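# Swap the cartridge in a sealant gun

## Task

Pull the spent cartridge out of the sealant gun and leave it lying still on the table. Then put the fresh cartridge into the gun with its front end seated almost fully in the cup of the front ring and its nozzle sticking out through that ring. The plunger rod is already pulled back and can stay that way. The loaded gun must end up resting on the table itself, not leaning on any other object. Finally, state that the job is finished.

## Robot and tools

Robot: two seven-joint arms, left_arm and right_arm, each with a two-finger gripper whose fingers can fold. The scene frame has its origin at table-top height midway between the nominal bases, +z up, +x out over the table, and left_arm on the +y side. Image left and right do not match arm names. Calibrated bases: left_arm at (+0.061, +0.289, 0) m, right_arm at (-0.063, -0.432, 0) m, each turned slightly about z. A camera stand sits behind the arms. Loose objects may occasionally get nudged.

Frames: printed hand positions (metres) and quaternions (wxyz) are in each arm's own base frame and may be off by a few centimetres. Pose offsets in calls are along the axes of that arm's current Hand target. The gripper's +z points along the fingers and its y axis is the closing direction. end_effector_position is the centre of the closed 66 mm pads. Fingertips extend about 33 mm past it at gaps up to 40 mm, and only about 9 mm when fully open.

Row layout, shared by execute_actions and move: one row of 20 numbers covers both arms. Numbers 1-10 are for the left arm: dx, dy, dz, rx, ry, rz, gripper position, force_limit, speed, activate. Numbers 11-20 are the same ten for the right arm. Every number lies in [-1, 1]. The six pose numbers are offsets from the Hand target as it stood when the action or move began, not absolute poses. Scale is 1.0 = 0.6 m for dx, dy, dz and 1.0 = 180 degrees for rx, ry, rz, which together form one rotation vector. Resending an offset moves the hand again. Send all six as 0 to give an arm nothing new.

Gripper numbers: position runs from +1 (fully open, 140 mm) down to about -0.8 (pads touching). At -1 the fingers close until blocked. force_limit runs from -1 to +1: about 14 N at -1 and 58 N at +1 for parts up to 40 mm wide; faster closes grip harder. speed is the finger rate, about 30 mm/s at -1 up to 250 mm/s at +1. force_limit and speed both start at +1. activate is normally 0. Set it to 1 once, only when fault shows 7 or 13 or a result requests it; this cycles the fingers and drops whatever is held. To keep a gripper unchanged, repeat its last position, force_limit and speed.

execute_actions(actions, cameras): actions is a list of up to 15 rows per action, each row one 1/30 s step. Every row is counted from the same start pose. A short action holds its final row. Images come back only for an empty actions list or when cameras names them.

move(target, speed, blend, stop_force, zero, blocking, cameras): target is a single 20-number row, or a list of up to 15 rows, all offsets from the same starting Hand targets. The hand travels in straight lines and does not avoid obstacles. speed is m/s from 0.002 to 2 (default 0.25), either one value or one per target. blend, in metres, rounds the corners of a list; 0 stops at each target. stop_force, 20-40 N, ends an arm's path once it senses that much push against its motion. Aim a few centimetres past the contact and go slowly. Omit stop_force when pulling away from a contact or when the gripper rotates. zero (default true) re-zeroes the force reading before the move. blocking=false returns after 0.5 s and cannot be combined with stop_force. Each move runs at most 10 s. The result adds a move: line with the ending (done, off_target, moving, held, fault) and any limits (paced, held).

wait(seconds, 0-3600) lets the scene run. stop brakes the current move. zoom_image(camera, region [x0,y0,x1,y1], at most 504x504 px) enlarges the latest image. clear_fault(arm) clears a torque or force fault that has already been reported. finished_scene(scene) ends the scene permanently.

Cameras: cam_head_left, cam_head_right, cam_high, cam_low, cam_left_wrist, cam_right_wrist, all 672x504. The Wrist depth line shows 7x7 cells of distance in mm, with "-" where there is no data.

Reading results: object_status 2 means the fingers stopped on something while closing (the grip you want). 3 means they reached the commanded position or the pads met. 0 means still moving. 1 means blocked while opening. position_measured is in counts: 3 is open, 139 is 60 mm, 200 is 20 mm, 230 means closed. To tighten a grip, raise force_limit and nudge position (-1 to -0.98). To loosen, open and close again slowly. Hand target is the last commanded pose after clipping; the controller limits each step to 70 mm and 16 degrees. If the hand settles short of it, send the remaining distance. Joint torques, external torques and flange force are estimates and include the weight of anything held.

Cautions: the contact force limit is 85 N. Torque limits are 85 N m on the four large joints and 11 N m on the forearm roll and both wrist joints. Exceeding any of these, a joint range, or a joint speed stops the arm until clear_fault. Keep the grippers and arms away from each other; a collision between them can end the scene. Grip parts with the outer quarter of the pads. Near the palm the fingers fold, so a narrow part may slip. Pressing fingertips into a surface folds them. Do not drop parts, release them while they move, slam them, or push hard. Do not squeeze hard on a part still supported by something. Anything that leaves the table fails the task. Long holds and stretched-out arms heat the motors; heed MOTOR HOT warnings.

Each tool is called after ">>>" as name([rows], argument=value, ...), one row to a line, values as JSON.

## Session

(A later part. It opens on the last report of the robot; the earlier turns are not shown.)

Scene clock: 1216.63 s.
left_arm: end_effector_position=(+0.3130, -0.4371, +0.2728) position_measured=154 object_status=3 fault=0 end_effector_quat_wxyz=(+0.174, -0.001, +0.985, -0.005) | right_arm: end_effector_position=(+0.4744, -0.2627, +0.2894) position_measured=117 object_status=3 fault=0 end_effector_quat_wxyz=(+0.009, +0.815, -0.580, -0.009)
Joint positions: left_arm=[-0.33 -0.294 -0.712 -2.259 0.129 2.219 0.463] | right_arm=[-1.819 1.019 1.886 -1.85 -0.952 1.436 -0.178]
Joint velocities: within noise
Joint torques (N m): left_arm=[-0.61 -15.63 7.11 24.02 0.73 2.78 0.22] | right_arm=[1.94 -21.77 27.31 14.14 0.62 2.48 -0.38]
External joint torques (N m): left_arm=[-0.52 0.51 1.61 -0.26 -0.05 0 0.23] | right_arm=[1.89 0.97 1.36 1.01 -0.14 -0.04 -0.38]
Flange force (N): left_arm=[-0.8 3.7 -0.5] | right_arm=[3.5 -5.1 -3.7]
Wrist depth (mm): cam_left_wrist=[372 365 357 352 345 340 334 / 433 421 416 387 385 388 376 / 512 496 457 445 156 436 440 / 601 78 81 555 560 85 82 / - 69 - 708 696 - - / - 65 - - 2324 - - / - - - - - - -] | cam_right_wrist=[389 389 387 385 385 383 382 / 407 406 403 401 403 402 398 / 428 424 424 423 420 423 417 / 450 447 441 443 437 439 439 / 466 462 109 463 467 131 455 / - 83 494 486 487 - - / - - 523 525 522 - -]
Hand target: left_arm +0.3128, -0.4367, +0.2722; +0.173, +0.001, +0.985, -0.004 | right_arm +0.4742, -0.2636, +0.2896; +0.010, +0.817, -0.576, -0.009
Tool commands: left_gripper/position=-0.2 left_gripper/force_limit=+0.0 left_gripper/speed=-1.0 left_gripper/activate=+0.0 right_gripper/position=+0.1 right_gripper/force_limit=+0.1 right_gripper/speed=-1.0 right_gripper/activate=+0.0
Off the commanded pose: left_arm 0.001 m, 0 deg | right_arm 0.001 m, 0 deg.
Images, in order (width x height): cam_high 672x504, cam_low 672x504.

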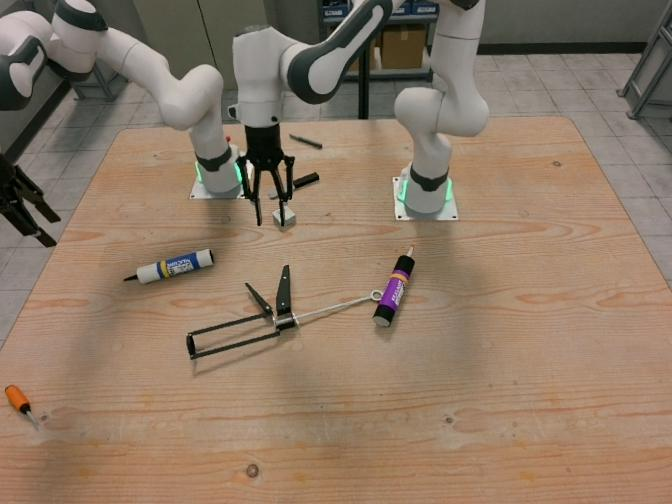

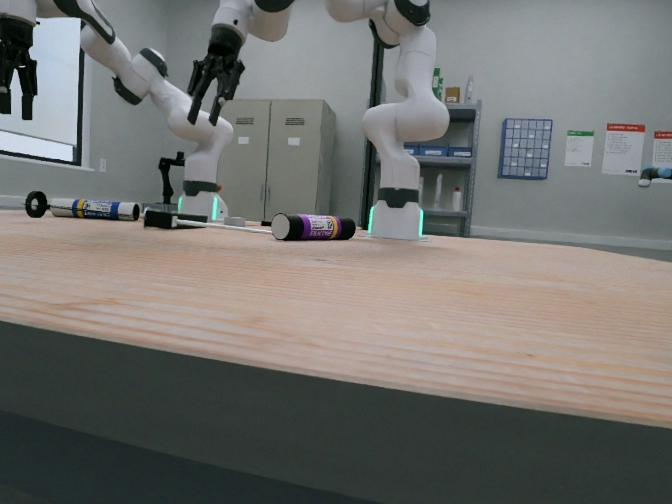

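>>> move(target=[-0.053,1.0,-0.208,-0.133,0,-0.366,-0.2,0.0,-1,0,0,0,0,0,0,0,0.1,0.1,-1,0], speed=0.3, cameras=["cam_left_wrist","cam_head_left"])

Scene clock: 1263.07 s.
left_arm: end_effector_position=(+0.3019, +0.1635, +0.3951) position_measured=154 object_status=3 fault=0 end_effector_quat_wxyz=(+0.138, -0.567, +0.806, +0.096) | right_arm: end_effector_position=(+0.4744, -0.2627, +0.2894) position_measured=117 object_status=3 fault=0 end_effector_quat_wxyz=(+0.009, +0.815, -0.579, -0.009)
Joint positions: left_arm=[0.158 -0.903 0.058 -2.459 0.337 1.732 0.518] | right_arm=[-1.819 1.019 1.886 -1.85 -0.952 1.436 -0.179]
Joint velocities: left_arm=[-0.001 0 -0.001 0 0.004 -0.001 0.004] | right_arm=[within noise]
Joint torques (N m): left_arm=[-0.51 -0.47 -1.22 24.22 1.74 3.14 0.26] | right_arm=[1.65 -22.24 27.18 14.1 0.84 2.62 -0.36]
External joint torques (N m): left_arm=[-0.51 1.31 1.09 0.04 0.41 0.34 0.27] | right_arm=[1.74 0.44 1.33 0.89 0.1 0.12 -0.37]
Flange force (N): left_arm=[-4.9 -2.8 1.5] | right_arm=[2.9 -4.9 -3.9]
Wrist depth (mm): cam_left_wrist=[487 474 468 459 457 449 441 / 563 547 537 532 518 513 500 / 654 638 607 586 156 564 576 / 1859 78 81 720 715 84 82 / - 69 - 2138 2275 - - / - 65 - 1827 - - - / - - - 2076 - - -] | cam_right_wrist=[391 388 386 386 385 383 382 / 407 406 406 405 401 401 399 / 429 426 424 422 421 420 418 / 451 447 442 445 442 436 438 / 470 462 109 460 470 131 453 / - 83 496 484 492 - - / - - 524 528 523 - -]
Hand target: left_arm +0.3028, +0.1643, +0.3956; +0.139, -0.564, +0.808, +0.097 | right_arm +0.4742, -0.2636, +0.2896; +0.010, +0.817, -0.576, -0.009
Off the commanded pose: left_arm 0.001 m, 0 deg | right_arm 0.001 m, 0 deg.
move: done
Images, in order (width x height): cam_head_left 672x504, cam_left_wrist 672x504.

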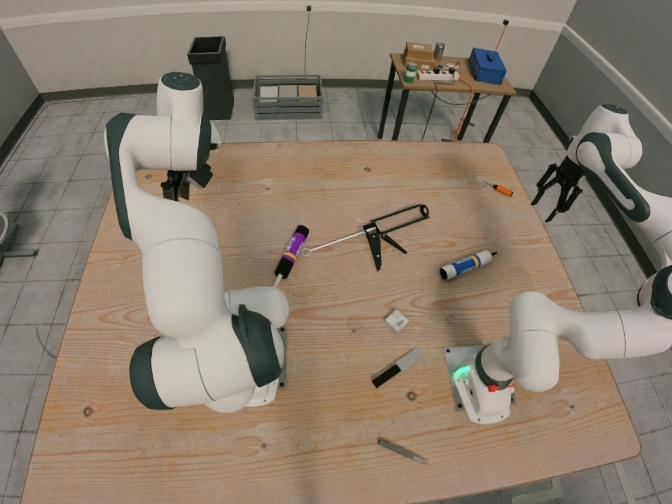

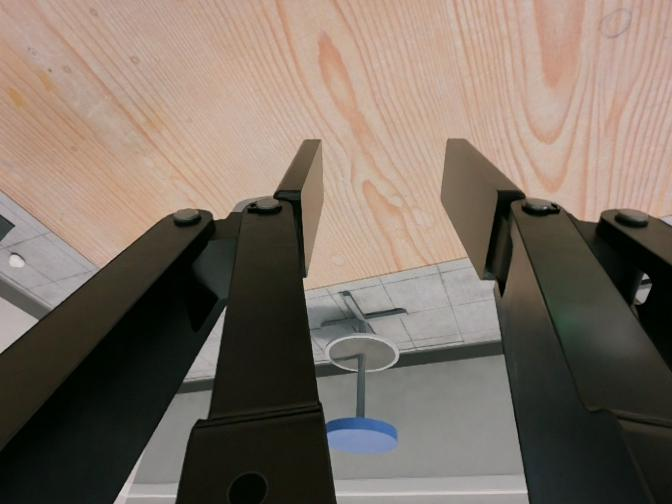

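>>> move(target=[0,0,0,0,0,0,-0.2,0.0,-1,0,-0.81,-0.279,0.05,0,0,-0.661,0.1,0.1,-1,0], speed=0.4)

Scene clock: 1304.27 s.
left_arm: end_effector_position=(+0.3019, +0.1636, +0.3952) position_measured=154 object_status=3 fault=0 end_effector_quat_wxyz=(+0.138, -0.566, +0.807, +0.096) | right_arm: end_effector_position=(+0.4674, +0.2508, +0.2562) position_measured=117 object_status=3 fault=0 end_effector_quat_wxyz=(-0.004, +0.913, +0.407, -0.014)
Joint positions: left_arm=[0.158 -0.903 0.058 -2.459 0.337 1.732 0.52] | right_arm=[-0.805 1.24 1.936 -1.932 -1.099 1.355 -1.168]
Joint velocities: left_arm=[within noise] | right_arm=[0 -0.002 -0.001 0 0 0.001 -0.005]
Joint torques (N m): left_arm=[-0.38 -0.48 -1.19 24.18 1.72 3.16 0.19] | right_arm=[1.89 -24.47 29.82 9.97 0.8 2.57 -0.33]
External joint torques (N m): left_arm=[-0.39 1.34 1.09 -0.01 0.39 0.36 0.2] | right_arm=[1.75 0.9 1.66 0.88 -0.1 -0.05 -0.33]
Flange force (N): left_arm=[-4.8 -2.9 1.7] | right_arm=[4.8 0.2 -3.9]
Wrist depth (mm): cam_left_wrist=[484 477 470 465 453 449 440 / 555 540 536 528 516 510 497 / 654 640 607 589 157 569 579 / 1892 78 81 715 690 85 82 / - 69 - 2036 2227 - - / - 65 - 1926 2350 - - / - - - - - - -] | cam_right_wrist=[368 365 358 355 344 338 341 / 389 382 376 370 346 358 348 / 407 403 395 386 382 380 370 / 433 426 413 411 403 398 391 / 454 439 109 433 429 131 405 / - 83 465 457 449 110 - / - - 497 489 483 - -]
Hand target: left_arm +0.3028, +0.1643, +0.3956; +0.139, -0.564, +0.808, +0.097 | right_arm +0.4681, +0.2502, +0.2565; -0.003, +0.911, +0.411, -0.013
Off the commanded pose: left_arm 0.001 m, 0 deg | right_arm 0.001 m, 1 deg.
move: done

>>> move(target=[0,0,0,0,0,0,-0.2,0.0,-1,0,0.429,-0.38,0.094,0,0,-0.656,0.1,0.1,-1,0], speed=0.35, cameras=["cam_right_wrist","cam_high"])

Scene clock: 1322.30 s.
left_arm: end_effector_position=(+0.3019, +0.1636, +0.3952) position_measured=154 object_status=3 fault=0 end_effector_quat_wxyz=(+0.138, -0.566, +0.807, +0.096) | right_arm: end_effector_position=(+0.4659, +0.5936, +0.1982) position_measured=117 object_status=3 fault=0 end_effector_quat_wxyz=(+0.015, +0.168, +0.985, +0.029)
Joint positions: left_arm=[0.158 -0.903 0.058 -2.459 0.337 1.732 0.52] | right_arm=[0.219 1.412 1.805 -1.133 -1.553 1.351 -3.005]
Joint velocities: left_arm=[within noise] | right_arm=[0 0.001 0 -0.001 0.001 -0.001 -0.008]
Joint torques (N m): left_arm=[-0.43 -0.49 -1.16 24.13 1.72 3.12 0.2] | right_arm=[2.09 -45.97 28.03 -0.09 0.67 2.52 -0.31]
External joint torques (N m): left_arm=[-0.44 1.48 1.16 -0.15 0.39 0.31 0.21] | right_arm=[1.64 2 1.59 0.41 -0.18 -0.17 -0.32]
Flange force (N): left_arm=[-4.9 -3.0 2.0] | right_arm=[-1.3 8.2 -0.5]
Wrist depth (mm): cam_left_wrist=[482 479 473 461 451 450 440 / 555 541 535 524 523 507 500 / 650 648 613 587 157 564 575 / 1909 78 81 720 725 84 82 / - 69 - 2096 2227 - - / - 65 - 1980 - - - / - - - 1944 - - -] | cam_right_wrist=[295 297 298 299 297 299 299 / 309 311 312 310 312 313 314 / 326 326 326 323 324 327 328 / 342 342 337 336 339 342 343 / 354 353 109 360 364 131 358 / - 83 382 382 384 - - / - - - 406 405 - -]
Hand target: left_arm +0.3028, +0.1643, +0.3956; +0.139, -0.564, +0.808, +0.097 | right_arm +0.4660, +0.5937, +0.1980; -0.013, +0.116, +0.993, -0.005
Off the commanded pose: left_arm 0.001 m, 0 deg | right_arm 0.000 m, 8 deg.
joint sent to its limit (right arm) — joint 7 (wrist roll), lower limit. The joint targets are off in orientation, not in position.
move: off_target (right_arm); limits=paced
Images, in order (width x height): cam_high 672x504, cam_right_wrist 672x504.

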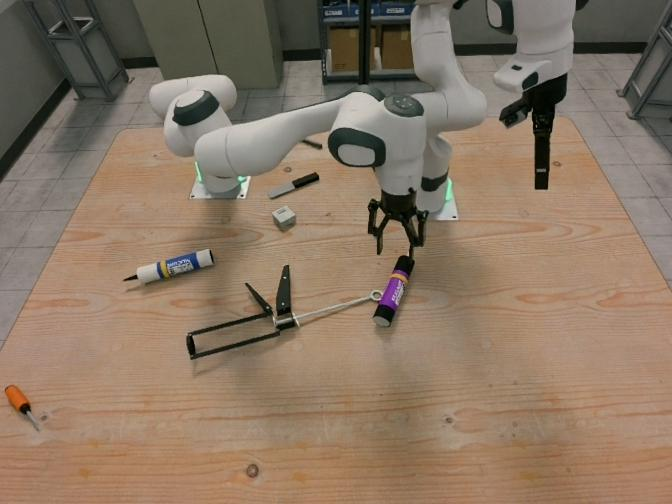

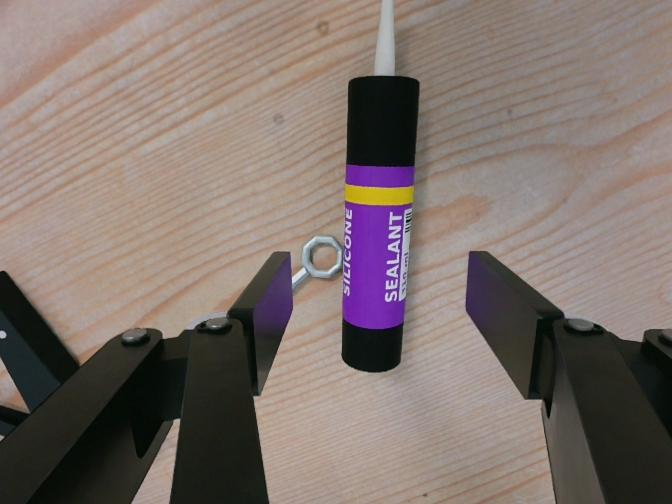

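>>> move(target=[0,0,0,0,0,0,-0.2,0.0,-1,0,0.0118,-0.001,0.13,-0.0046,-0.0076,0.0425,0.1,0.1,-1,0], speed=0.15, cameras=["cam_right_wrist"])

Scene clock: 1348.63 s.
left_arm: end_effector_position=(+0.3019, +0.1636, +0.3952) position_measured=154 object_status=3 fault=0 end_effector_quat_wxyz=(+0.138, -0.566, +0.807, +0.096) | right_arm: end_effector_position=(+0.4556, +0.5929, +0.1188) position_measured=117 object_status=3 fault=0 end_effector_quat_wxyz=(-0.001, +0.177, +0.984, -0.002)
Joint positions: left_arm=[0.158 -0.903 0.058 -2.459 0.337 1.732 0.52] | right_arm=[0.236 1.5 1.737 -1.136 -1.573 1.386 -2.978]
Joint velocities: left_arm=[within noise] | right_arm=[0 0 0 0 -0.001 0.002 0.006]
Joint torques (N m): left_arm=[-0.41 -0.5 -1.16 24.17 1.72 3.14 0.24] | right_arm=[1.99 -47.73 28.37 -0.47 0.78 2.83 0.11]
External joint torques (N m): left_arm=[-0.44 1.36 1.1 -0.02 0.39 0.34 0.25] | right_arm=[1.84 0.92 1.51 0.59 -0.17 0.32 0.11]
Flange force (N): left_arm=[-4.8 -2.9 1.7] | right_arm=[-0.8 11.2 -1.4]
Wrist depth (mm): cam_left_wrist=[485 477 468 460 457 449 441 / 563 544 536 528 518 508 503 / 652 640 609 581 156 572 576 / 1876 78 81 735 713 84 82 / - 69 - 1998 2204 - - / - 65 - 1892 2204 - - / - - - 1909 - - -] | cam_right_wrist=[238 234 231 228 225 223 219 / 249 245 242 238 191 232 228 / 261 256 251 248 201 242 238 / 273 269 260 262 208 251 249 / 286 278 109 271 219 131 258 / - 83 292 287 232 110 - / - - - 304 300 - -]
Hand target: left_arm +0.3028, +0.1643, +0.3956; +0.139, -0.564, +0.808, +0.097 | right_arm +0.4569, +0.5943, +0.1202; +0.000, +0.182, +0.983, +0.000
Off the commanded pose: left_arm 0.001 m, 0 deg | right_arm 0.002 m, 1 deg.
move: done

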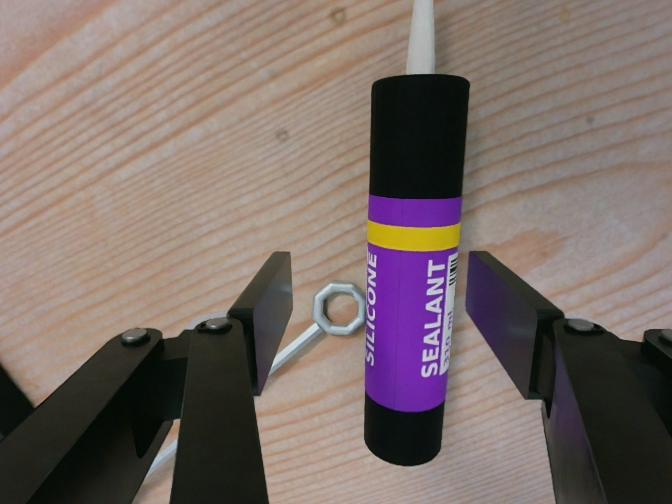

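>>> move(target=[0,0,0,0,0,0,-0.2,0.0,-1,0,-0.0033,0.0293,0.055,0,0,0.0072,0.1,0.1,-1,0], speed=0.12, cameras=["cam_right_wrist"])

Scene clock: 1368.80 s.
left_arm: end_effector_position=(+0.3019, +0.1636, +0.3952) position_measured=154 object_status=3 fault=0 end_effector_quat_wxyz=(+0.138, -0.566, +0.807, +0.096) | right_arm: end_effector_position=(+0.4638, +0.6085, +0.0859) position_measured=117 object_status=3 fault=0 end_effector_quat_wxyz=(-0.002, +0.197, +0.980, -0.002)
Joint positions: left_arm=[0.158 -0.903 0.058 -2.459 0.337 1.732 0.52] | right_arm=[0.304 1.532 1.704 -1.034 -1.603 1.432 -2.978]
Joint velocities: left_arm=[within noise] | right_arm=[0 0 -0.001 0 0 0.004 -0.003]
Joint torques (N m): left_arm=[-0.38 -0.41 -1.18 24.22 1.72 3.15 0.18] | right_arm=[2.44 -49.93 26.67 -0.63 0.8 2.9 -0.38]
External joint torques (N m): left_arm=[-0.35 1.51 1.2 -0.07 0.39 0.34 0.19] | right_arm=[2.37 1.11 1.11 0.87 -0.15 0.37 -0.38]
Flange force (N): left_arm=[-5.2 -3.1 1.9] | right_arm=[-2.6 20.0 -1.0]
Wrist depth (mm): cam_left_wrist=[484 474 471 463 457 450 437 / 554 545 537 529 519 510 496 / 654 636 613 589 157 566 576 / 1909 78 81 727 725 84 82 / - 69 - 2138 2204 - - / - 65 - 2430 - - - / - - - - - - -] | cam_right_wrist=[205 203 200 197 194 192 190 / 215 212 210 168 199 200 197 / 225 222 218 212 208 209 207 / 236 235 228 188 177 217 217 / 247 241 109 197 187 131 223 / - 83 252 205 207 119 - / - - 266 260 253 - -]
Hand target: left_arm +0.3028, +0.1643, +0.3956; +0.139, -0.564, +0.808, +0.097 | right_arm +0.4651, +0.6100, +0.0872; +0.000, +0.193, +0.981, +0.000
Off the commanded pose: left_arm 0.001 m, 0 deg | right_arm 0.002 m, 1 deg.
move: done

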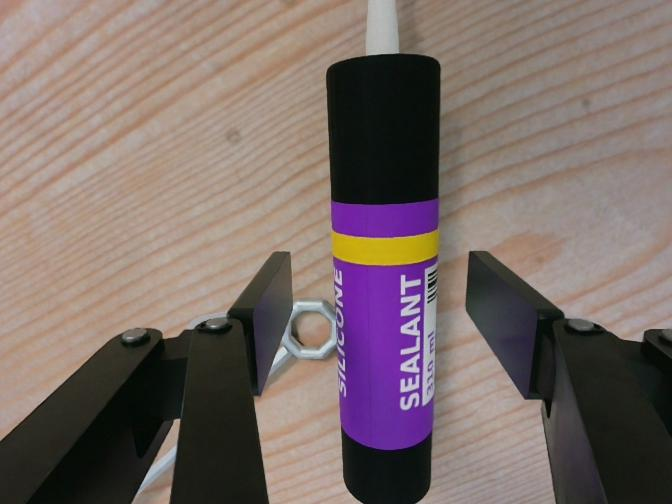

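>>> move(target=[0,0,0,0,0,0,-0.2,0.0,-1,0,0,0.004,0.0435,0,0,0,0.1,0.1,-1,0], speed=0.05)

>>> execute_actions([
  [[0,0,0,0,0,0,-0.2,0.0,-1,0,0,0,0,0,0,0,-1,0.3,-1,0]],
  [[0,0,0,0,0,0,-0.2,0.0,-1,0,0,0,0,0,0,0,-1,0.3,-1,0]],
  [[0,0,0,0,0,0,-0.2,0.0,-1,0,0,0,0,0,0,0,-1,0.3,-1,0]],
], cameras=["cam_right_wrist"])

Scene clock: 1382.77 s.
left_arm: end_effector_position=(+0.3019, +0.1636, +0.3952) position_measured=154 object_status=3 fault=0 end_effector_quat_wxyz=(+0.138, -0.566, +0.807, +0.096) | right_arm: end_effector_position=(+0.4649, +0.6111, +0.0610) position_measured=117 object_status=3 fault=0 end_effector_quat_wxyz=(-0.001, +0.197, +0.980, -0.001)
Joint positions: left_arm=[0.158 -0.903 0.058 -2.459 0.337 1.732 0.52] | right_arm=[0.306 1.562 1.683 -1.033 -1.619 1.467 -2.979]
Joint velocities: left_arm=[within noise] | right_arm=[0.001 0 0 -0.001 -0.001 0.004 0.001]
Joint torques (N m): left_arm=[-0.47 -0.45 -1.19 24.15 1.72 3.14 0.22] | right_arm=[2.01 -49.68 26.52 -1.09 0.81 2.88 -0.32]
External joint torques (N m): left_arm=[-0.46 1.38 1.14 -0.06 0.39 0.34 0.23] | right_arm=[1.87 1.27 1.01 0.66 -0.15 0.37 -0.32]
Flange force (N): left_arm=[-4.8 -2.8 1.8] | right_arm=[-2.0 15.7 0.2]
Wrist depth (mm): cam_left_wrist=[483 474 468 457 451 445 438 / 551 548 536 529 515 514 498 / 654 640 609 591 157 567 575 / 1909 78 81 730 720 84 82 / - 69 - 2096 2182 - - / - 65 - 2056 - - - / - - - - - - -] | cam_right_wrist=[181 180 177 172 170 170 167 / 189 188 186 140 142 177 175 / 199 196 193 153 183 185 183 / 208 206 200 156 156 192 191 / 217 213 109 162 159 130 197 / - 83 222 172 169 119 - / - - 235 228 186 - -]
Hand target: left_arm +0.3028, +0.1643, +0.3956; +0.139, -0.564, +0.808, +0.097 | right_arm +0.4660, +0.6122, +0.0611; +0.000, +0.193, +0.981, +0.000
Off the commanded pose: left_arm 0.001 m, 0 deg | right_arm 0.002 m, 0 deg.
move: done

Scene clock: 1384.47 s.
left_arm: end_effector_position=(+0.3019, +0.1636, +0.3952) position_measured=154 object_status=3 fault=0 end_effector_quat_wxyz=(+0.138, -0.566, +0.807, +0.096) | right_arm: end_effector_position=(+0.4651, +0.6115, +0.0612) position_measured=160 object_status=2 fault=0 end_effector_quat_wxyz=(-0.001, +0.197, +0.980, -0.001)
Joint positions: left_arm=[0.158 -0.903 0.058 -2.459 0.337 1.732 0.52] | right_arm=[0.306 1.561 1.683 -1.033 -1.619 1.468 -2.98]
Joint torques (N m): left_arm=[-0.41 -0.41 -1.15 24.19 1.71 3.15 0.23] | right_arm=[1.94 -49.12 26.04 -1.08 0.84 2.98 -0.33]
External joint torques (N m): left_arm=[-0.41 1.45 1.17 -0.05 0.38 0.35 0.24] | right_arm=[1.76 1.81 0.54 0.65 -0.11 0.47 -0.33]
External joint torques at the end of the 1st action: left_arm=[-0.44 1.29 1.09 -0.02 0.39 0.37 0.21] | right_arm=[1.68 1.36 0.73 0.73 -0.06 0.29 -0.34]
External joint torques at the end of the 2nd action: left_arm=[-0.39 1.42 1.14 -0.15 0.4 0.33 0.2] | right_arm=[1.82 1.73 0.57 0.59 -0.06 0.35 -0.34]
Flange force (N): left_arm=[-5.1 -3.0 1.8] | right_arm=[-2.0 15.0 1.4]
Flange force at the end of the 1st action (N): left_arm=[-4.7 -2.8 1.8] | right_arm=[-2.2 15.3 0.5]
Flange force at the end of the 2nd action (N): left_arm=[-4.8 -2.8 2.0] | right_arm=[-1.9 14.8 1.2]
Wrist depth (mm): cam_left_wrist=[486 474 471 463 451 446 443 / 554 544 537 531 516 509 498 / 652 646 613 587 157 567 570 / 1892 78 81 727 715 84 82 / - 69 - 2096 - - - / - 65 - 2056 - - - / - - - 2096 - - -] | cam_right_wrist=[182 180 177 171 171 171 168 / 189 187 185 139 176 178 176 / 199 196 194 150 184 186 183 / 208 206 203 152 153 195 192 / 219 214 111 157 153 108 199 / - - - 166 164 - - / - - - 174 174 - -]
Hand target: left_arm +0.3028, +0.1643, +0.3956; +0.139, -0.564, +0.808, +0.097 | right_arm +0.4660, +0.6122, +0.0611; +0.000, +0.193, +0.981, +0.000
Off the commanded pose: left_arm 0.001 m, 0 deg | right_arm 0.001 m, 0 deg.

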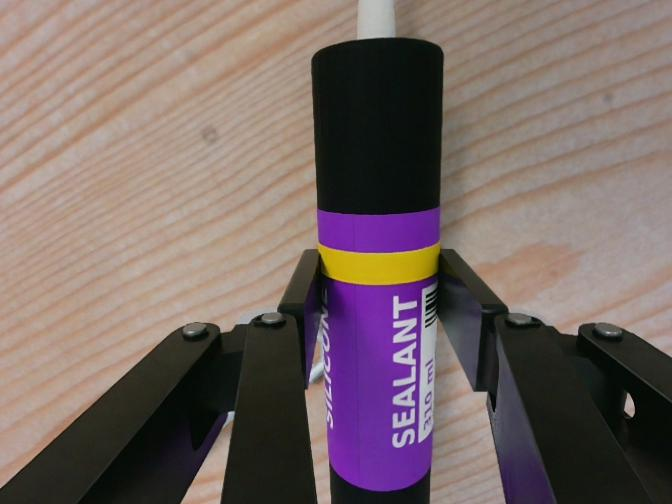

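>>> move(target=[0,0,0,0,0,0,-0.2,0.0,-1,0,0,0,-0.22,0,0,0,-1,0.3,-1,0], speed=0.1, cameras=["cam_right_wrist","cam_high"])

Scene clock: 1395.93 s.
left_arm: end_effector_position=(+0.3019, +0.1636, +0.3952) position_measured=154 object_status=3 fault=0 end_effector_quat_wxyz=(+0.138, -0.566, +0.807, +0.096) | right_arm: end_effector_position=(+0.4662, +0.6110, +0.1900) position_measured=160 object_status=2 fault=0 end_effector_quat_wxyz=(+0.007, +0.205, +0.979, +0.008)
Joint positions: left_arm=[0.158 -0.903 0.058 -2.459 0.337 1.732 0.52] | right_arm=[0.375 1.391 1.766 -0.9 -1.562 1.324 -3.007]
Joint velocities: left_arm=[within noise] | right_arm=[0 0.001 0.001 -0.001 0 -0.004 -0.001]
Joint torques (N m): left_arm=[-0.4 -0.46 -1.3 24.14 1.72 3.15 0.25] | right_arm=[2.09 -52.35 25.52 -0.26 0.92 2.84 -0.33]
External joint torques (N m): left_arm=[-0.44 1.38 0.96 -0.09 0.39 0.35 0.26] | right_arm=[1.93 -0.46 2.84 0.6 0.03 0.26 -0.33]
Flange force (N): left_arm=[-4.6 -2.9 1.8] | right_arm=[0.0 0.0 0.0]
Wrist depth (mm): cam_left_wrist=[483 477 471 463 456 449 439 / 561 543 536 521 516 507 498 / 654 642 607 587 157 573 572 / 1892 78 81 730 715 84 82 / - 69 - 2036 2204 - - / - 65 - 2036 - - - / - - - - - - -] | cam_right_wrist=[299 297 296 144 286 288 285 / 313 312 309 137 297 300 297 / 327 325 323 - 310 313 311 / 345 343 338 150 153 329 327 / 361 358 103 158 153 108 341 / - - - 166 165 - - / - - - 175 173 - -]
Hand target: left_arm +0.3028, +0.1643, +0.3956; +0.139, -0.564, +0.808, +0.097 | right_arm +0.4659, +0.6122, +0.1931; +0.000, +0.193, +0.981, +0.000
Off the commanded pose: left_arm 0.001 m, 0 deg | right_arm 0.003 m, 2 deg.
joint sent to its limit (right arm) — joint 7 (wrist roll), lower limit. The joint targets still meet the commanded pose.
move: done
Images, in order (width x height): cam_high 672x504, cam_right_wrist 672x504.

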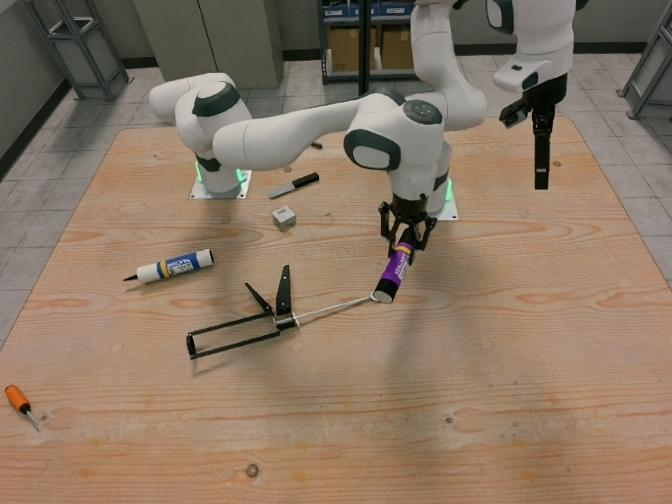

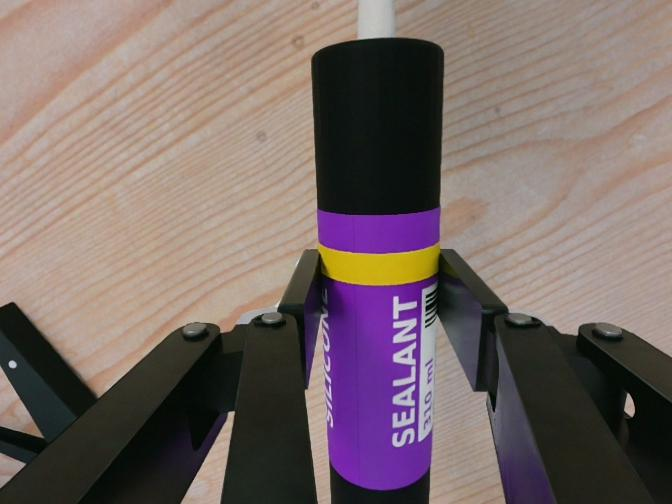

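>>> move(target=[0,0,0,0,0,0,-0.2,0.0,-1,0,-0.23,-0.558,-0.162,0,0,0.609,-1,0.3,-1,0], speed=0.35)

Scene clock: 1411.03 s.
left_arm: end_effector_position=(+0.3019, +0.1636, +0.3952) position_measured=154 object_status=3 fault=0 end_effector_quat_wxyz=(+0.138, -0.566, +0.807, +0.096) | right_arm: end_effector_position=(+0.4669, +0.2485, +0.2884) position_measured=160 object_status=2 fault=0 end_effector_quat_wxyz=(+0.002, +0.912, +0.411, -0.002)
Joint positions: left_arm=[0.158 -0.903 0.058 -2.459 0.337 1.732 0.52] | right_arm=[-0.747 1.322 2.04 -1.893 -1.164 1.222 -1.141]
Joint velocities: left_arm=[within noise] | right_arm=[0.001 -0.001 -0.001 0 0 0 0.006]
Joint torques (N m): left_arm=[-0.39 -0.5 -1.13 24.18 1.71 3.16 0.2] | right_arm=[1.49 -27.14 30.93 7.7 1.06 3.15 0.16]
External joint torques (N m): left_arm=[-0.35 1.35 1.24 -0.01 0.38 0.36 0.21] | right_arm=[1.39 0.04 3.24 0.45 0.28 0.51 0.16]
Flange force (N): left_arm=[-5.1 -2.8 1.9] | right_arm=[0.4 -1.9 -5.3]
Wrist depth (mm): cam_left_wrist=[488 476 468 461 455 446 441 / 557 548 533 529 516 509 497 / 650 640 604 591 157 572 575 / 1926 78 81 720 722 84 82 / - 69 - 2096 2204 - - / - 65 - 1980 - - - / - - - 2036 - - -] | cam_right_wrist=[398 393 390 146 375 374 375 / 417 413 406 139 377 393 384 / 435 432 429 142 409 410 403 / 461 451 445 150 153 433 428 / 486 475 102 157 153 108 441 / - - - 166 165 - - / - - - 175 173 - -]
Hand target: left_arm +0.3028, +0.1643, +0.3956; +0.139, -0.564, +0.808, +0.097 | right_arm +0.4665, +0.2500, +0.2901; +0.000, +0.913, +0.407, +0.000
Off the commanded pose: left_arm 0.001 m, 0 deg | right_arm 0.002 m, 1 deg.
move: done; limits=paced

>>> move(target=[0,0,0,0,0,0,-0.2,0.0,-1,0,-0.205,0.395,0,0,0,0.658,-1,0.3,-1,0], speed=0.35)

>>> move(target=[0.95,-0.358,-0.126,0.133,0,0.366,-0.2,0.0,-1,0,0,0,0,0,0,0,-1,0.3,-1,0], speed=0.3, cameras=["cam_left_wrist","cam_high","cam_right_wrist"])

Scene clock: 1432.30 s.
left_arm: end_effector_position=(+0.3019, +0.1636, +0.3952) position_measured=154 object_status=3 fault=0 end_effector_quat_wxyz=(+0.138, -0.566, +0.807, +0.096) | right_arm: end_effector_position=(+0.5598, -0.0014, +0.2884) position_measured=160 object_status=2 fault=0 end_effector_quat_wxyz=(+0.003, +0.820, -0.572, -0.001)
Joint positions: left_arm=[0.158 -0.903 0.058 -2.459 0.337 1.732 0.52] | right_arm=[-1.302 0.97 1.837 -1.815 -0.925 1.492 0.268]
Joint velocities: left_arm=[within noise] | right_arm=[0 0 0 -0.001 0.002 0 0.005]
Joint torques (N m): left_arm=[-0.45 -0.45 -1.21 24.19 1.71 3.15 0.24] | right_arm=[1.18 -23.17 28.41 15.17 1.19 3.19 0.07]
External joint torques (N m): left_arm=[-0.48 1.41 1.07 -0.02 0.38 0.35 0.25] | right_arm=[1.09 -0.1 2.79 1.26 0.43 0.66 0.07]
Flange force (N): left_arm=[-4.9 -3.1 1.7] | right_arm=[-1.2 -1.6 -5.2]
Wrist depth (mm): cam_left_wrist=[483 477 468 462 454 445 441 / 555 545 540 528 520 508 500 / 656 642 606 596 157 569 573 / 1843 78 81 717 722 84 82 / - 69 - 2076 2204 - - / - 65 - 1843 - - - / - - - - - - -] | cam_right_wrist=[393 391 388 144 381 381 377 / 413 409 405 137 391 404 395 / 432 429 427 150 415 391 412 / 453 449 436 152 153 398 431 / 478 467 102 157 153 108 449 / - - - 165 165 - - / - - - 173 173 - -]
Hand target: left_arm +0.3028, +0.1643, +0.3956; +0.139, -0.564, +0.808, +0.097 | right_arm +0.5607, +0.0002, +0.2901; +0.000, +0.817, -0.576, +0.000
Off the commanded pose: left_arm 0.001 m, 0 deg | right_arm 0.003 m, 1 deg.
move: done

Scene clock: 1435.10 s.
left_arm: end_effector_position=(+0.3100, -0.4368, +0.2764) position_measured=154 object_status=3 fault=0 end_effector_quat_wxyz=(+0.171, +0.003, +0.985, -0.003) | right_arm: end_effector_position=(+0.5598, -0.0014, +0.2884) position_measured=160 object_status=2 fault=0 end_effector_quat_wxyz=(+0.003, +0.819, -0.573, -0.001)
Joint positions: left_arm=[-0.334 -0.299 -0.71 -2.251 0.122 2.202 0.475] | right_arm=[-1.302 0.97 1.837 -1.815 -0.925 1.492 0.271]
Joint velocities: left_arm=[0.005 -0.001 -0.003 0.001 0.003 0.004 -0.006] | right_arm=[within noise]
Joint torques (N m): left_arm=[1.51 -15.49 6.27 24.43 1.14 3.2 -0.08] | right_arm=[1.47 -22.86 28.64 15.18 0.98 3.01 0.09]
External joint torques (N m): left_arm=[1.46 0.5 0.53 0.14 0.34 0.43 -0.07] | right_arm=[1.44 0.12 3.14 1.27 0.24 0.49 0.09]
Flange force (N): left_arm=[-2.9 -2.7 2.9] | right_arm=[-1.3 -1.9 -5.6]
Wrist depth (mm): cam_left_wrist=[372 367 362 355 348 346 336 / 435 422 418 387 400 389 386 / 508 500 456 445 156 438 445 / 575 78 81 569 561 85 82 / - 69 - 710 694 - - / - 65 - - 2299 - - / - - - - - - -] | cam_right_wrist=[395 393 390 140 380 379 377 / 411 411 406 137 391 400 396 / 432 428 424 145 409 387 413 / 453 449 440 150 153 400 434 / 478 469 102 158 153 108 447 / - - - 165 165 - - / - - - 175 173 - -]
Hand target: left_arm +0.3109, -0.4378, +0.2768; +0.173, +0.001, +0.985, -0.004 | right_arm +0.5607, +0.0002, +0.2901; +0.000, +0.817, -0.576, +0.000
Off the commanded pose: left_arm 0.001 m, 0 deg | right_arm 0.003 m, 1 deg.
move: done
Images, in order (width x height): cam_high 672x504, cam_left_wrist 672x504, cam_right_wrist 672x504.

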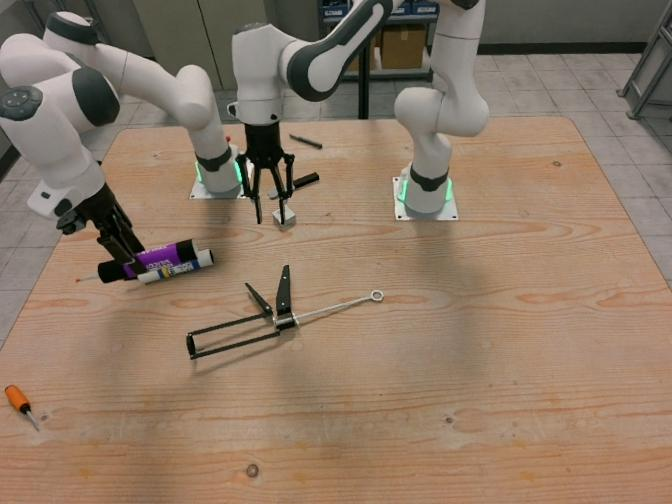

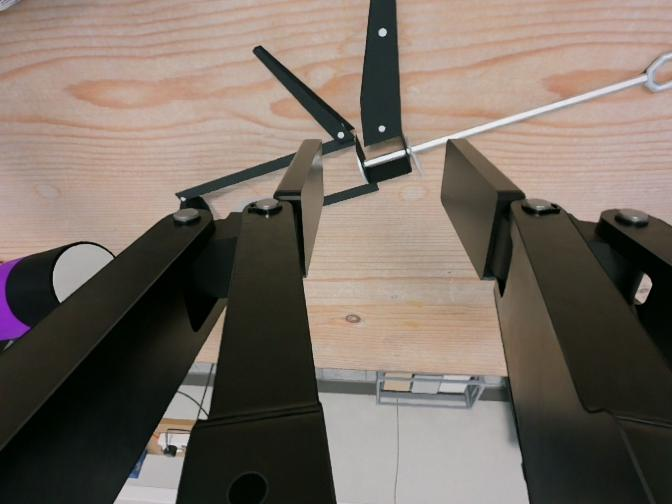

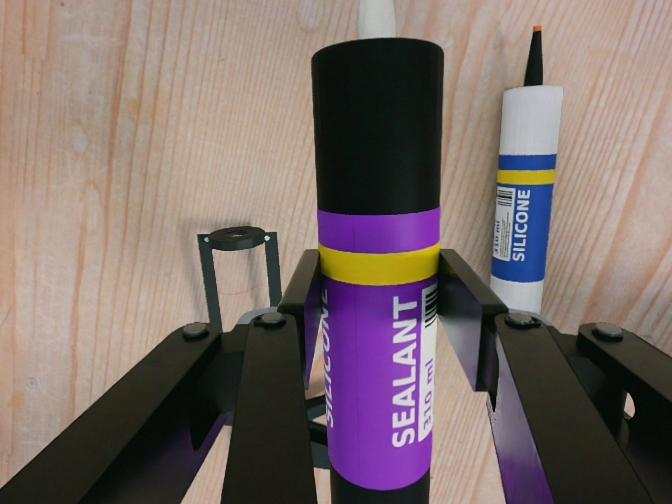

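>>> move([
  [0,0.0017,0.3,0,0,0,-0.2,0.0,-1,0,0,0,0,0,0,0,-1,0.3,-1,0],
  [0,0.0017,0.4085,0,0,0,-0.2,0.0,-1,0,0,0,0,0,0,0,-1,0.3,-1,0],
], speed=[0.2,0.05], blend=[0.01,0], cameras=["cam_left_wrist"])

Scene clock: 1451.17 s.
left_arm: end_effector_position=(+0.3937, -0.4379, +0.0459) position_measured=154 object_status=3 fault=0 end_effector_quat_wxyz=(+0.172, +0.003, +0.985, -0.003) | right_arm: end_effector_position=(+0.5598, -0.0014, +0.2884) position_measured=160 object_status=2 fault=0 end_effector_quat_wxyz=(+0.003, +0.819, -0.573, -0.001)
Joint positions: left_arm=[-0.342 0.324 -0.562 -2.254 0.902 2.588 -0.051] | right_arm=[-1.302 0.97 1.837 -1.815 -0.925 1.492 0.271]
Joint velocities: left_arm=[0 0.001 0 0 0.002 0 -0.005] | right_arm=[within noise]
Joint torques (N m): left_arm=[-0.51 -33.49 -3.97 19.86 0.54 2.72 -0.15] | right_arm=[1.52 -22.85 28.61 15.17 0.98 3.01 0.1]
External joint torques (N m): left_arm=[-0.61 -0.42 1.32 0.11 0.47 0.34 -0.14] | right_arm=[1.41 0.19 3.04 1.29 0.23 0.48 0.1]
Flange force (N): left_arm=[1.7 0.3 3.9] | right_arm=[-1.2 -2.1 -5.5]
Wrist depth (mm): cam_left_wrist=[141 144 142 133 115 136 133 / 167 155 163 152 132 155 153 / 199 195 166 140 144 174 177 / 231 78 81 180 167 84 82 / - 69 - 260 277 - - / - 65 - 377 372 - - / - - - 527 557 - -] | cam_right_wrist=[393 389 390 145 379 379 379 / 413 409 408 138 394 399 394 / 432 434 425 150 412 386 414 / 453 450 440 149 153 398 434 / 479 474 102 157 153 108 448 / - - - 165 165 - - / - - - 175 173 - -]
Hand target: left_arm +0.3942, -0.4389, +0.0463; +0.173, +0.001, +0.985, -0.004 | right_arm +0.5607, +0.0002, +0.2901; +0.000, +0.817, -0.576, +0.000
Off the commanded pose: left_arm 0.001 m, 0 deg | right_arm 0.003 m, 1 deg.
move: done

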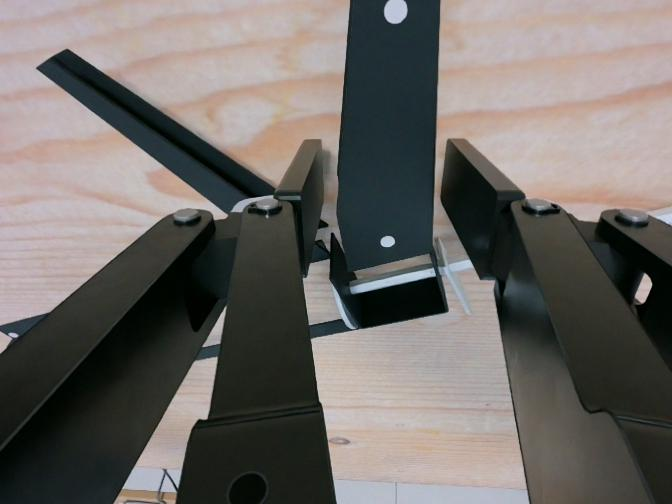

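>>> execute_actions([
  [[0,0,0,0,0,0,-1,0.0,-1,0,0,0,0,0,0,0,-1,0.3,-1,0]],
  [[0,0,0,0,0,0,-1,0.0,-1,0,0,0,0,0,0,0,-1,0.3,-1,0]],
  [[0,0,0,0,0,0,-1,0.0,-1,0,0,0,0,0,0,0,-1,0.3,-1,0]],
], cameras=["cam_left_wrist","cam_right_wrist"])

Scene clock: 1458.80 s.
left_arm: end_effector_position=(+0.3941, -0.4379, +0.0461) position_measured=174 object_status=2 fault=0 end_effector_quat_wxyz=(+0.172, +0.002, +0.985, -0.003) | right_arm: end_effector_position=(+0.5598, -0.0014, +0.2884) position_measured=160 object_status=2 fault=0 end_effector_quat_wxyz=(+0.003, +0.819, -0.573, -0.001)
Joint positions: left_arm=[-0.342 0.324 -0.561 -2.253 0.903 2.588 -0.054] | right_arm=[-1.302 0.97 1.837 -1.815 -0.925 1.492 0.271]
Joint torques (N m): left_arm=[-0.4 -33.3 -4.2 19.56 0.52 2.94 -0.21] | right_arm=[1.48 -22.84 28.61 15.16 0.97 2.98 0.13]
External joint torques (N m): left_arm=[-0.3 -0.15 1.27 -0.15 0.45 0.55 -0.2] | right_arm=[1.6 0.08 3.14 1.17 0.24 0.47 0.13]
External joint torques at the end of the 1st action: left_arm=[-0.51 -0.11 1.21 -0.15 0.47 0.53 -0.12] | right_arm=[1.26 0.35 2.91 1.4 0.2 0.46 0.1]
External joint torques at the end of the 2nd action: left_arm=[-0.5 -0.06 1.13 -0.21 0.46 0.55 -0.14] | right_arm=[1.37 0.29 2.91 1.28 0.23 0.46 0.12]
Flange force (N): left_arm=[1.9 1.4 4.2] | right_arm=[-1.6 -2.2 -5.5]
Flange force at the end of the 1st action (N): left_arm=[1.9 0.9 4.3] | right_arm=[-0.8 -2.1 -5.4]
Flange force at the end of the 2nd action (N): left_arm=[2.0 1.0 4.2] | right_arm=[-1.1 -2.2 -5.3]
Wrist depth (mm): cam_left_wrist=[141 143 142 133 115 136 133 / 168 155 163 152 132 155 153 / 198 194 172 140 140 176 176 / 233 82 85 167 161 79 80 / - - - 239 277 - - / - 62 - 380 372 - - / - - - - - - -] | cam_right_wrist=[394 389 389 144 381 378 379 / 411 409 407 137 398 406 395 / 434 429 423 142 411 389 413 / 453 449 439 150 153 399 431 / 477 472 102 158 153 108 449 / - - - 166 165 - - / - - - 175 173 - -]
Hand target: left_arm +0.3942, -0.4389, +0.0463; +0.173, +0.001, +0.985, -0.004 | right_arm +0.5607, +0.0002, +0.2901; +0.000, +0.817, -0.576, +0.000
Off the commanded pose: left_arm 0.001 m, 0 deg | right_arm 0.003 m, 1 deg.

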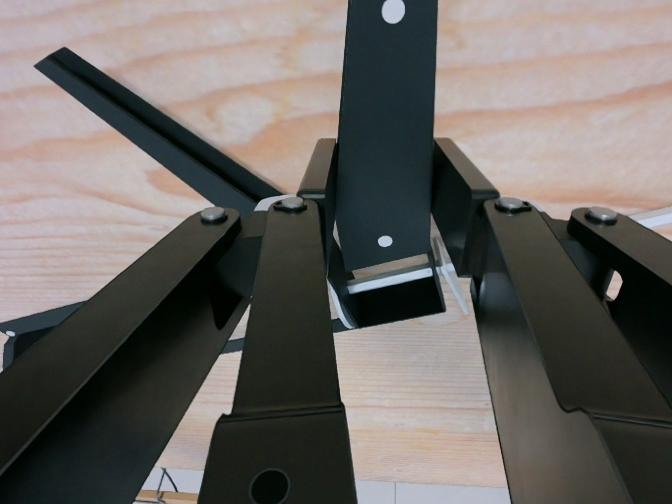

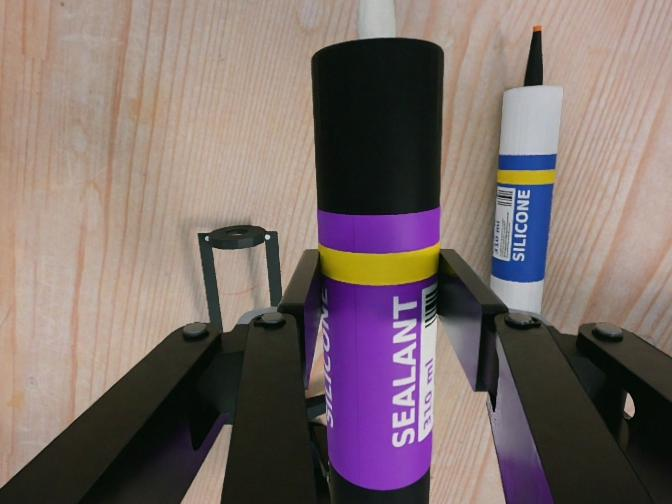

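>>> move(target=[0,0,0,0,0,0,-1,0.0,-1,0,-0.324,-0.212,0.1085,-0.0084,-0.0807,0.0013,-1,0.3,-1,0], speed=0.2, cameras=["cam_right_wrist","cam_high","cam_low"])

Scene clock: 1498.00 s.
left_arm: end_effector_position=(+0.3941, -0.4379, +0.0461) position_measured=174 object_status=2 fault=0 end_effector_quat_wxyz=(+0.172, +0.002, +0.985, -0.003) | right_arm: end_effector_position=(+0.6137, +0.2232, +0.2221) position_measured=160 object_status=2 fault=0 end_effector_quat_wxyz=(-0.058, +0.813, -0.569, -0.110)
Joint positions: left_arm=[-0.342 0.324 -0.561 -2.253 0.903 2.588 -0.054] | right_arm=[-0.734 1.093 1.566 -1.515 -0.856 1.626 0.432]
Joint velocities: left_arm=[within noise] | right_arm=[0 0.001 0.001 0 -0.001 0.001 0.007]
Joint torques (N m): left_arm=[-0.54 -33.23 -4.17 19.52 0.54 2.94 -0.17] | right_arm=[1.86 -35.58 31.13 12.71 1.95 3.41 0.15]
External joint torques (N m): left_arm=[-0.68 -0.16 1.08 -0.22 0.48 0.57 -0.16] | right_arm=[1.74 0.38 3.13 1.81 0.66 0.77 0.15]
Flange force (N): left_arm=[2.3 1.0 4.1] | right_arm=[-2.8 -9.0 -5.2]
Wrist depth (mm): cam_left_wrist=[141 144 142 133 115 136 133 / 168 155 163 152 132 155 153 / 199 195 172 141 140 176 176 / 231 82 85 167 160 79 80 / - - - 238 277 - - / - 62 - 379 371 - - / - - - - - - -] | cam_right_wrist=[297 297 299 143 289 298 299 / 322 324 323 138 313 325 324 / 354 353 355 145 326 347 354 / 390 388 387 149 153 381 389 / 430 422 103 158 153 108 416 / - - - 165 165 - - / - - - 175 173 - -]
Hand target: left_arm +0.3942, -0.4389, +0.0463; +0.173, +0.001, +0.985, -0.004 | right_arm +0.6152, +0.2261, +0.2251; -0.062, +0.810, -0.573, -0.111
Off the commanded pose: left_arm 0.001 m, 0 deg | right_arm 0.004 m, 1 deg.
move: off_target (right_arm)
Images, in order (width x height): cam_high 672x504, cam_low 672x504, cam_right_wrist 672x504.

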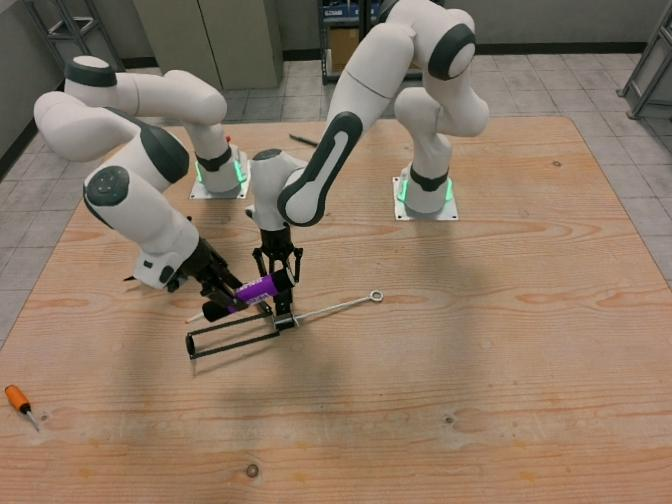

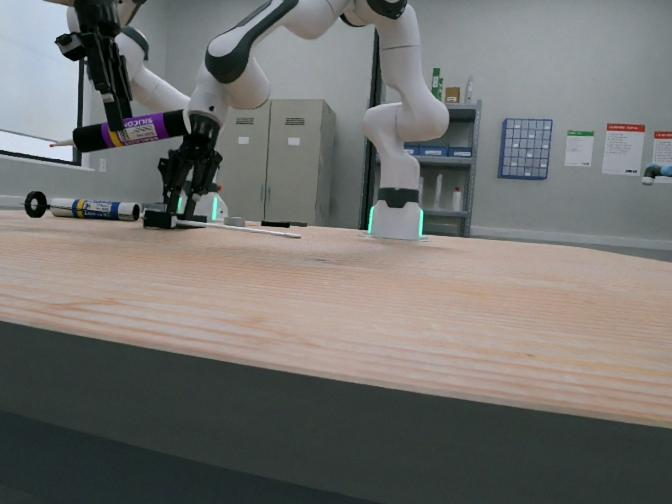

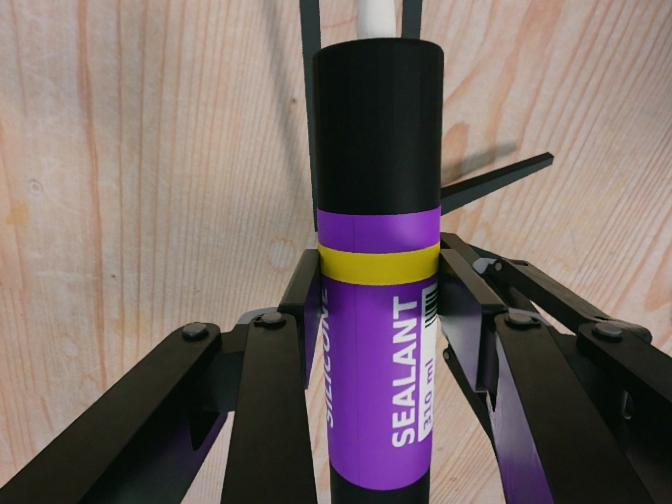

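>>> zoom_image(camera="cam_right_wrist", region=[250, 0, 500, 250])

>>> zoom_image(camera="cam_high", region=[120, 220, 400, 400])

Scaled by 2.016.

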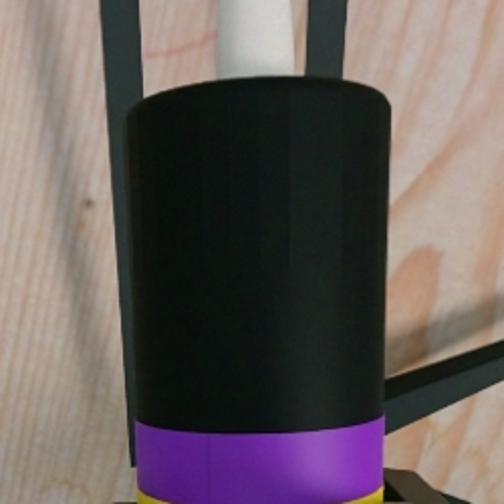

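Scaled by 1.800.

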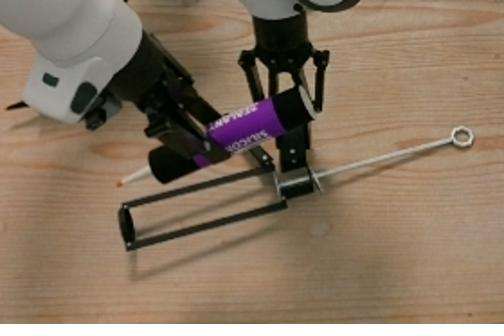

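>>> move(target=[0,0,0,0,0,0,-1,0.0,-1,0,0.0272,-0.003,0.105,0,0,0,-1,0.3,-1,0], speed=0.12, cameras=["cam_right_wrist"])

>>> zoom_image(camera="cam_right_wrist", region=[250, 0, 500, 250])

Scene clock: 1546.57 s.
left_arm: end_effector_position=(+0.3941, -0.4379, +0.0461) position_measured=174 object_status=2 fault=0 end_effector_quat_wxyz=(+0.172, +0.002, +0.985, -0.003) | right_arm: end_effector_position=(+0.6131, +0.2247, +0.1573) position_measured=160 object_status=2 fault=0 end_effector_quat_wxyz=(-0.059, +0.812, -0.570, -0.113)
Joint positions: left_arm=[-0.342 0.324 -0.561 -2.253 0.903 2.588 -0.054] | right_arm=[-0.75 1.158 1.501 -1.6 -0.916 1.728 0.445]
Joint velocities: left_arm=[within noise] | right_arm=[0 0 0 0.001 0.001 0.004 0.001]
Joint torques (N m): left_arm=[-0.52 -33.28 -4.22 19.55 0.53 2.97 -0.18] | right_arm=[1.41 -36.23 32.84 10.79 1.46 3.33 0.13]
External joint torques (N m): left_arm=[-0.49 -0.02 1.21 -0.25 0.46 0.57 -0.16] | right_arm=[1.19 0 3.39 0.85 0.23 0.67 0.14]
Flange force (N): left_arm=[2.1 1.1 4.5] | right_arm=[-2.5 -2.8 -3.6]
Wrist depth (mm): cam_left_wrist=[141 144 142 133 115 136 133 / 168 155 163 152 132 155 153 / 199 195 172 141 140 176 176 / 233 82 85 166 160 79 80 / - - - 239 278 - - / - 62 - 377 373 - - / - - - 476 136 - -] | cam_right_wrist=[238 239 239 146 233 240 239 / 259 259 259 138 252 260 261 / 283 282 283 147 275 280 286 / 310 313 313 150 153 313 313 / 345 341 103 158 153 108 342 / - - - 165 165 - - / - - - 173 173 - -]
Hand target: left_arm +0.3942, -0.4389, +0.0463; +0.173, +0.001, +0.985, -0.004 | right_arm +0.6153, +0.2261, +0.1600; -0.062, +0.810, -0.573, -0.111
Off the commanded pose: left_arm 0.001 m, 0 deg | right_arm 0.004 m, 1 deg.
move: off_target (right_arm)

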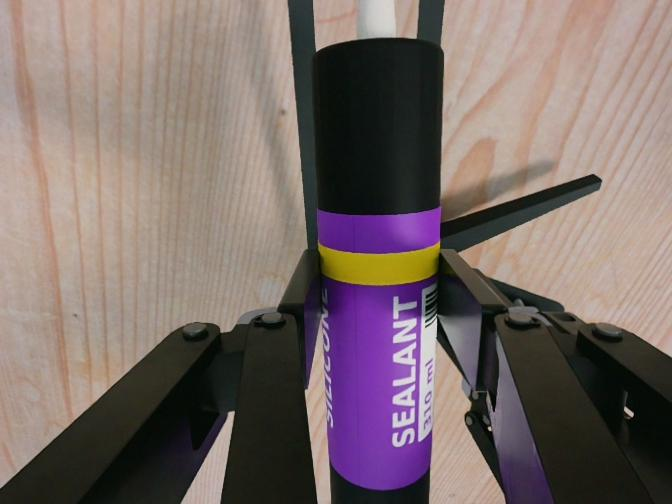

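Scaled by 2.016.

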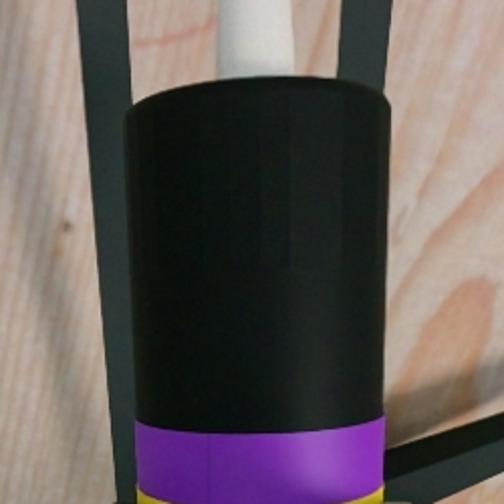

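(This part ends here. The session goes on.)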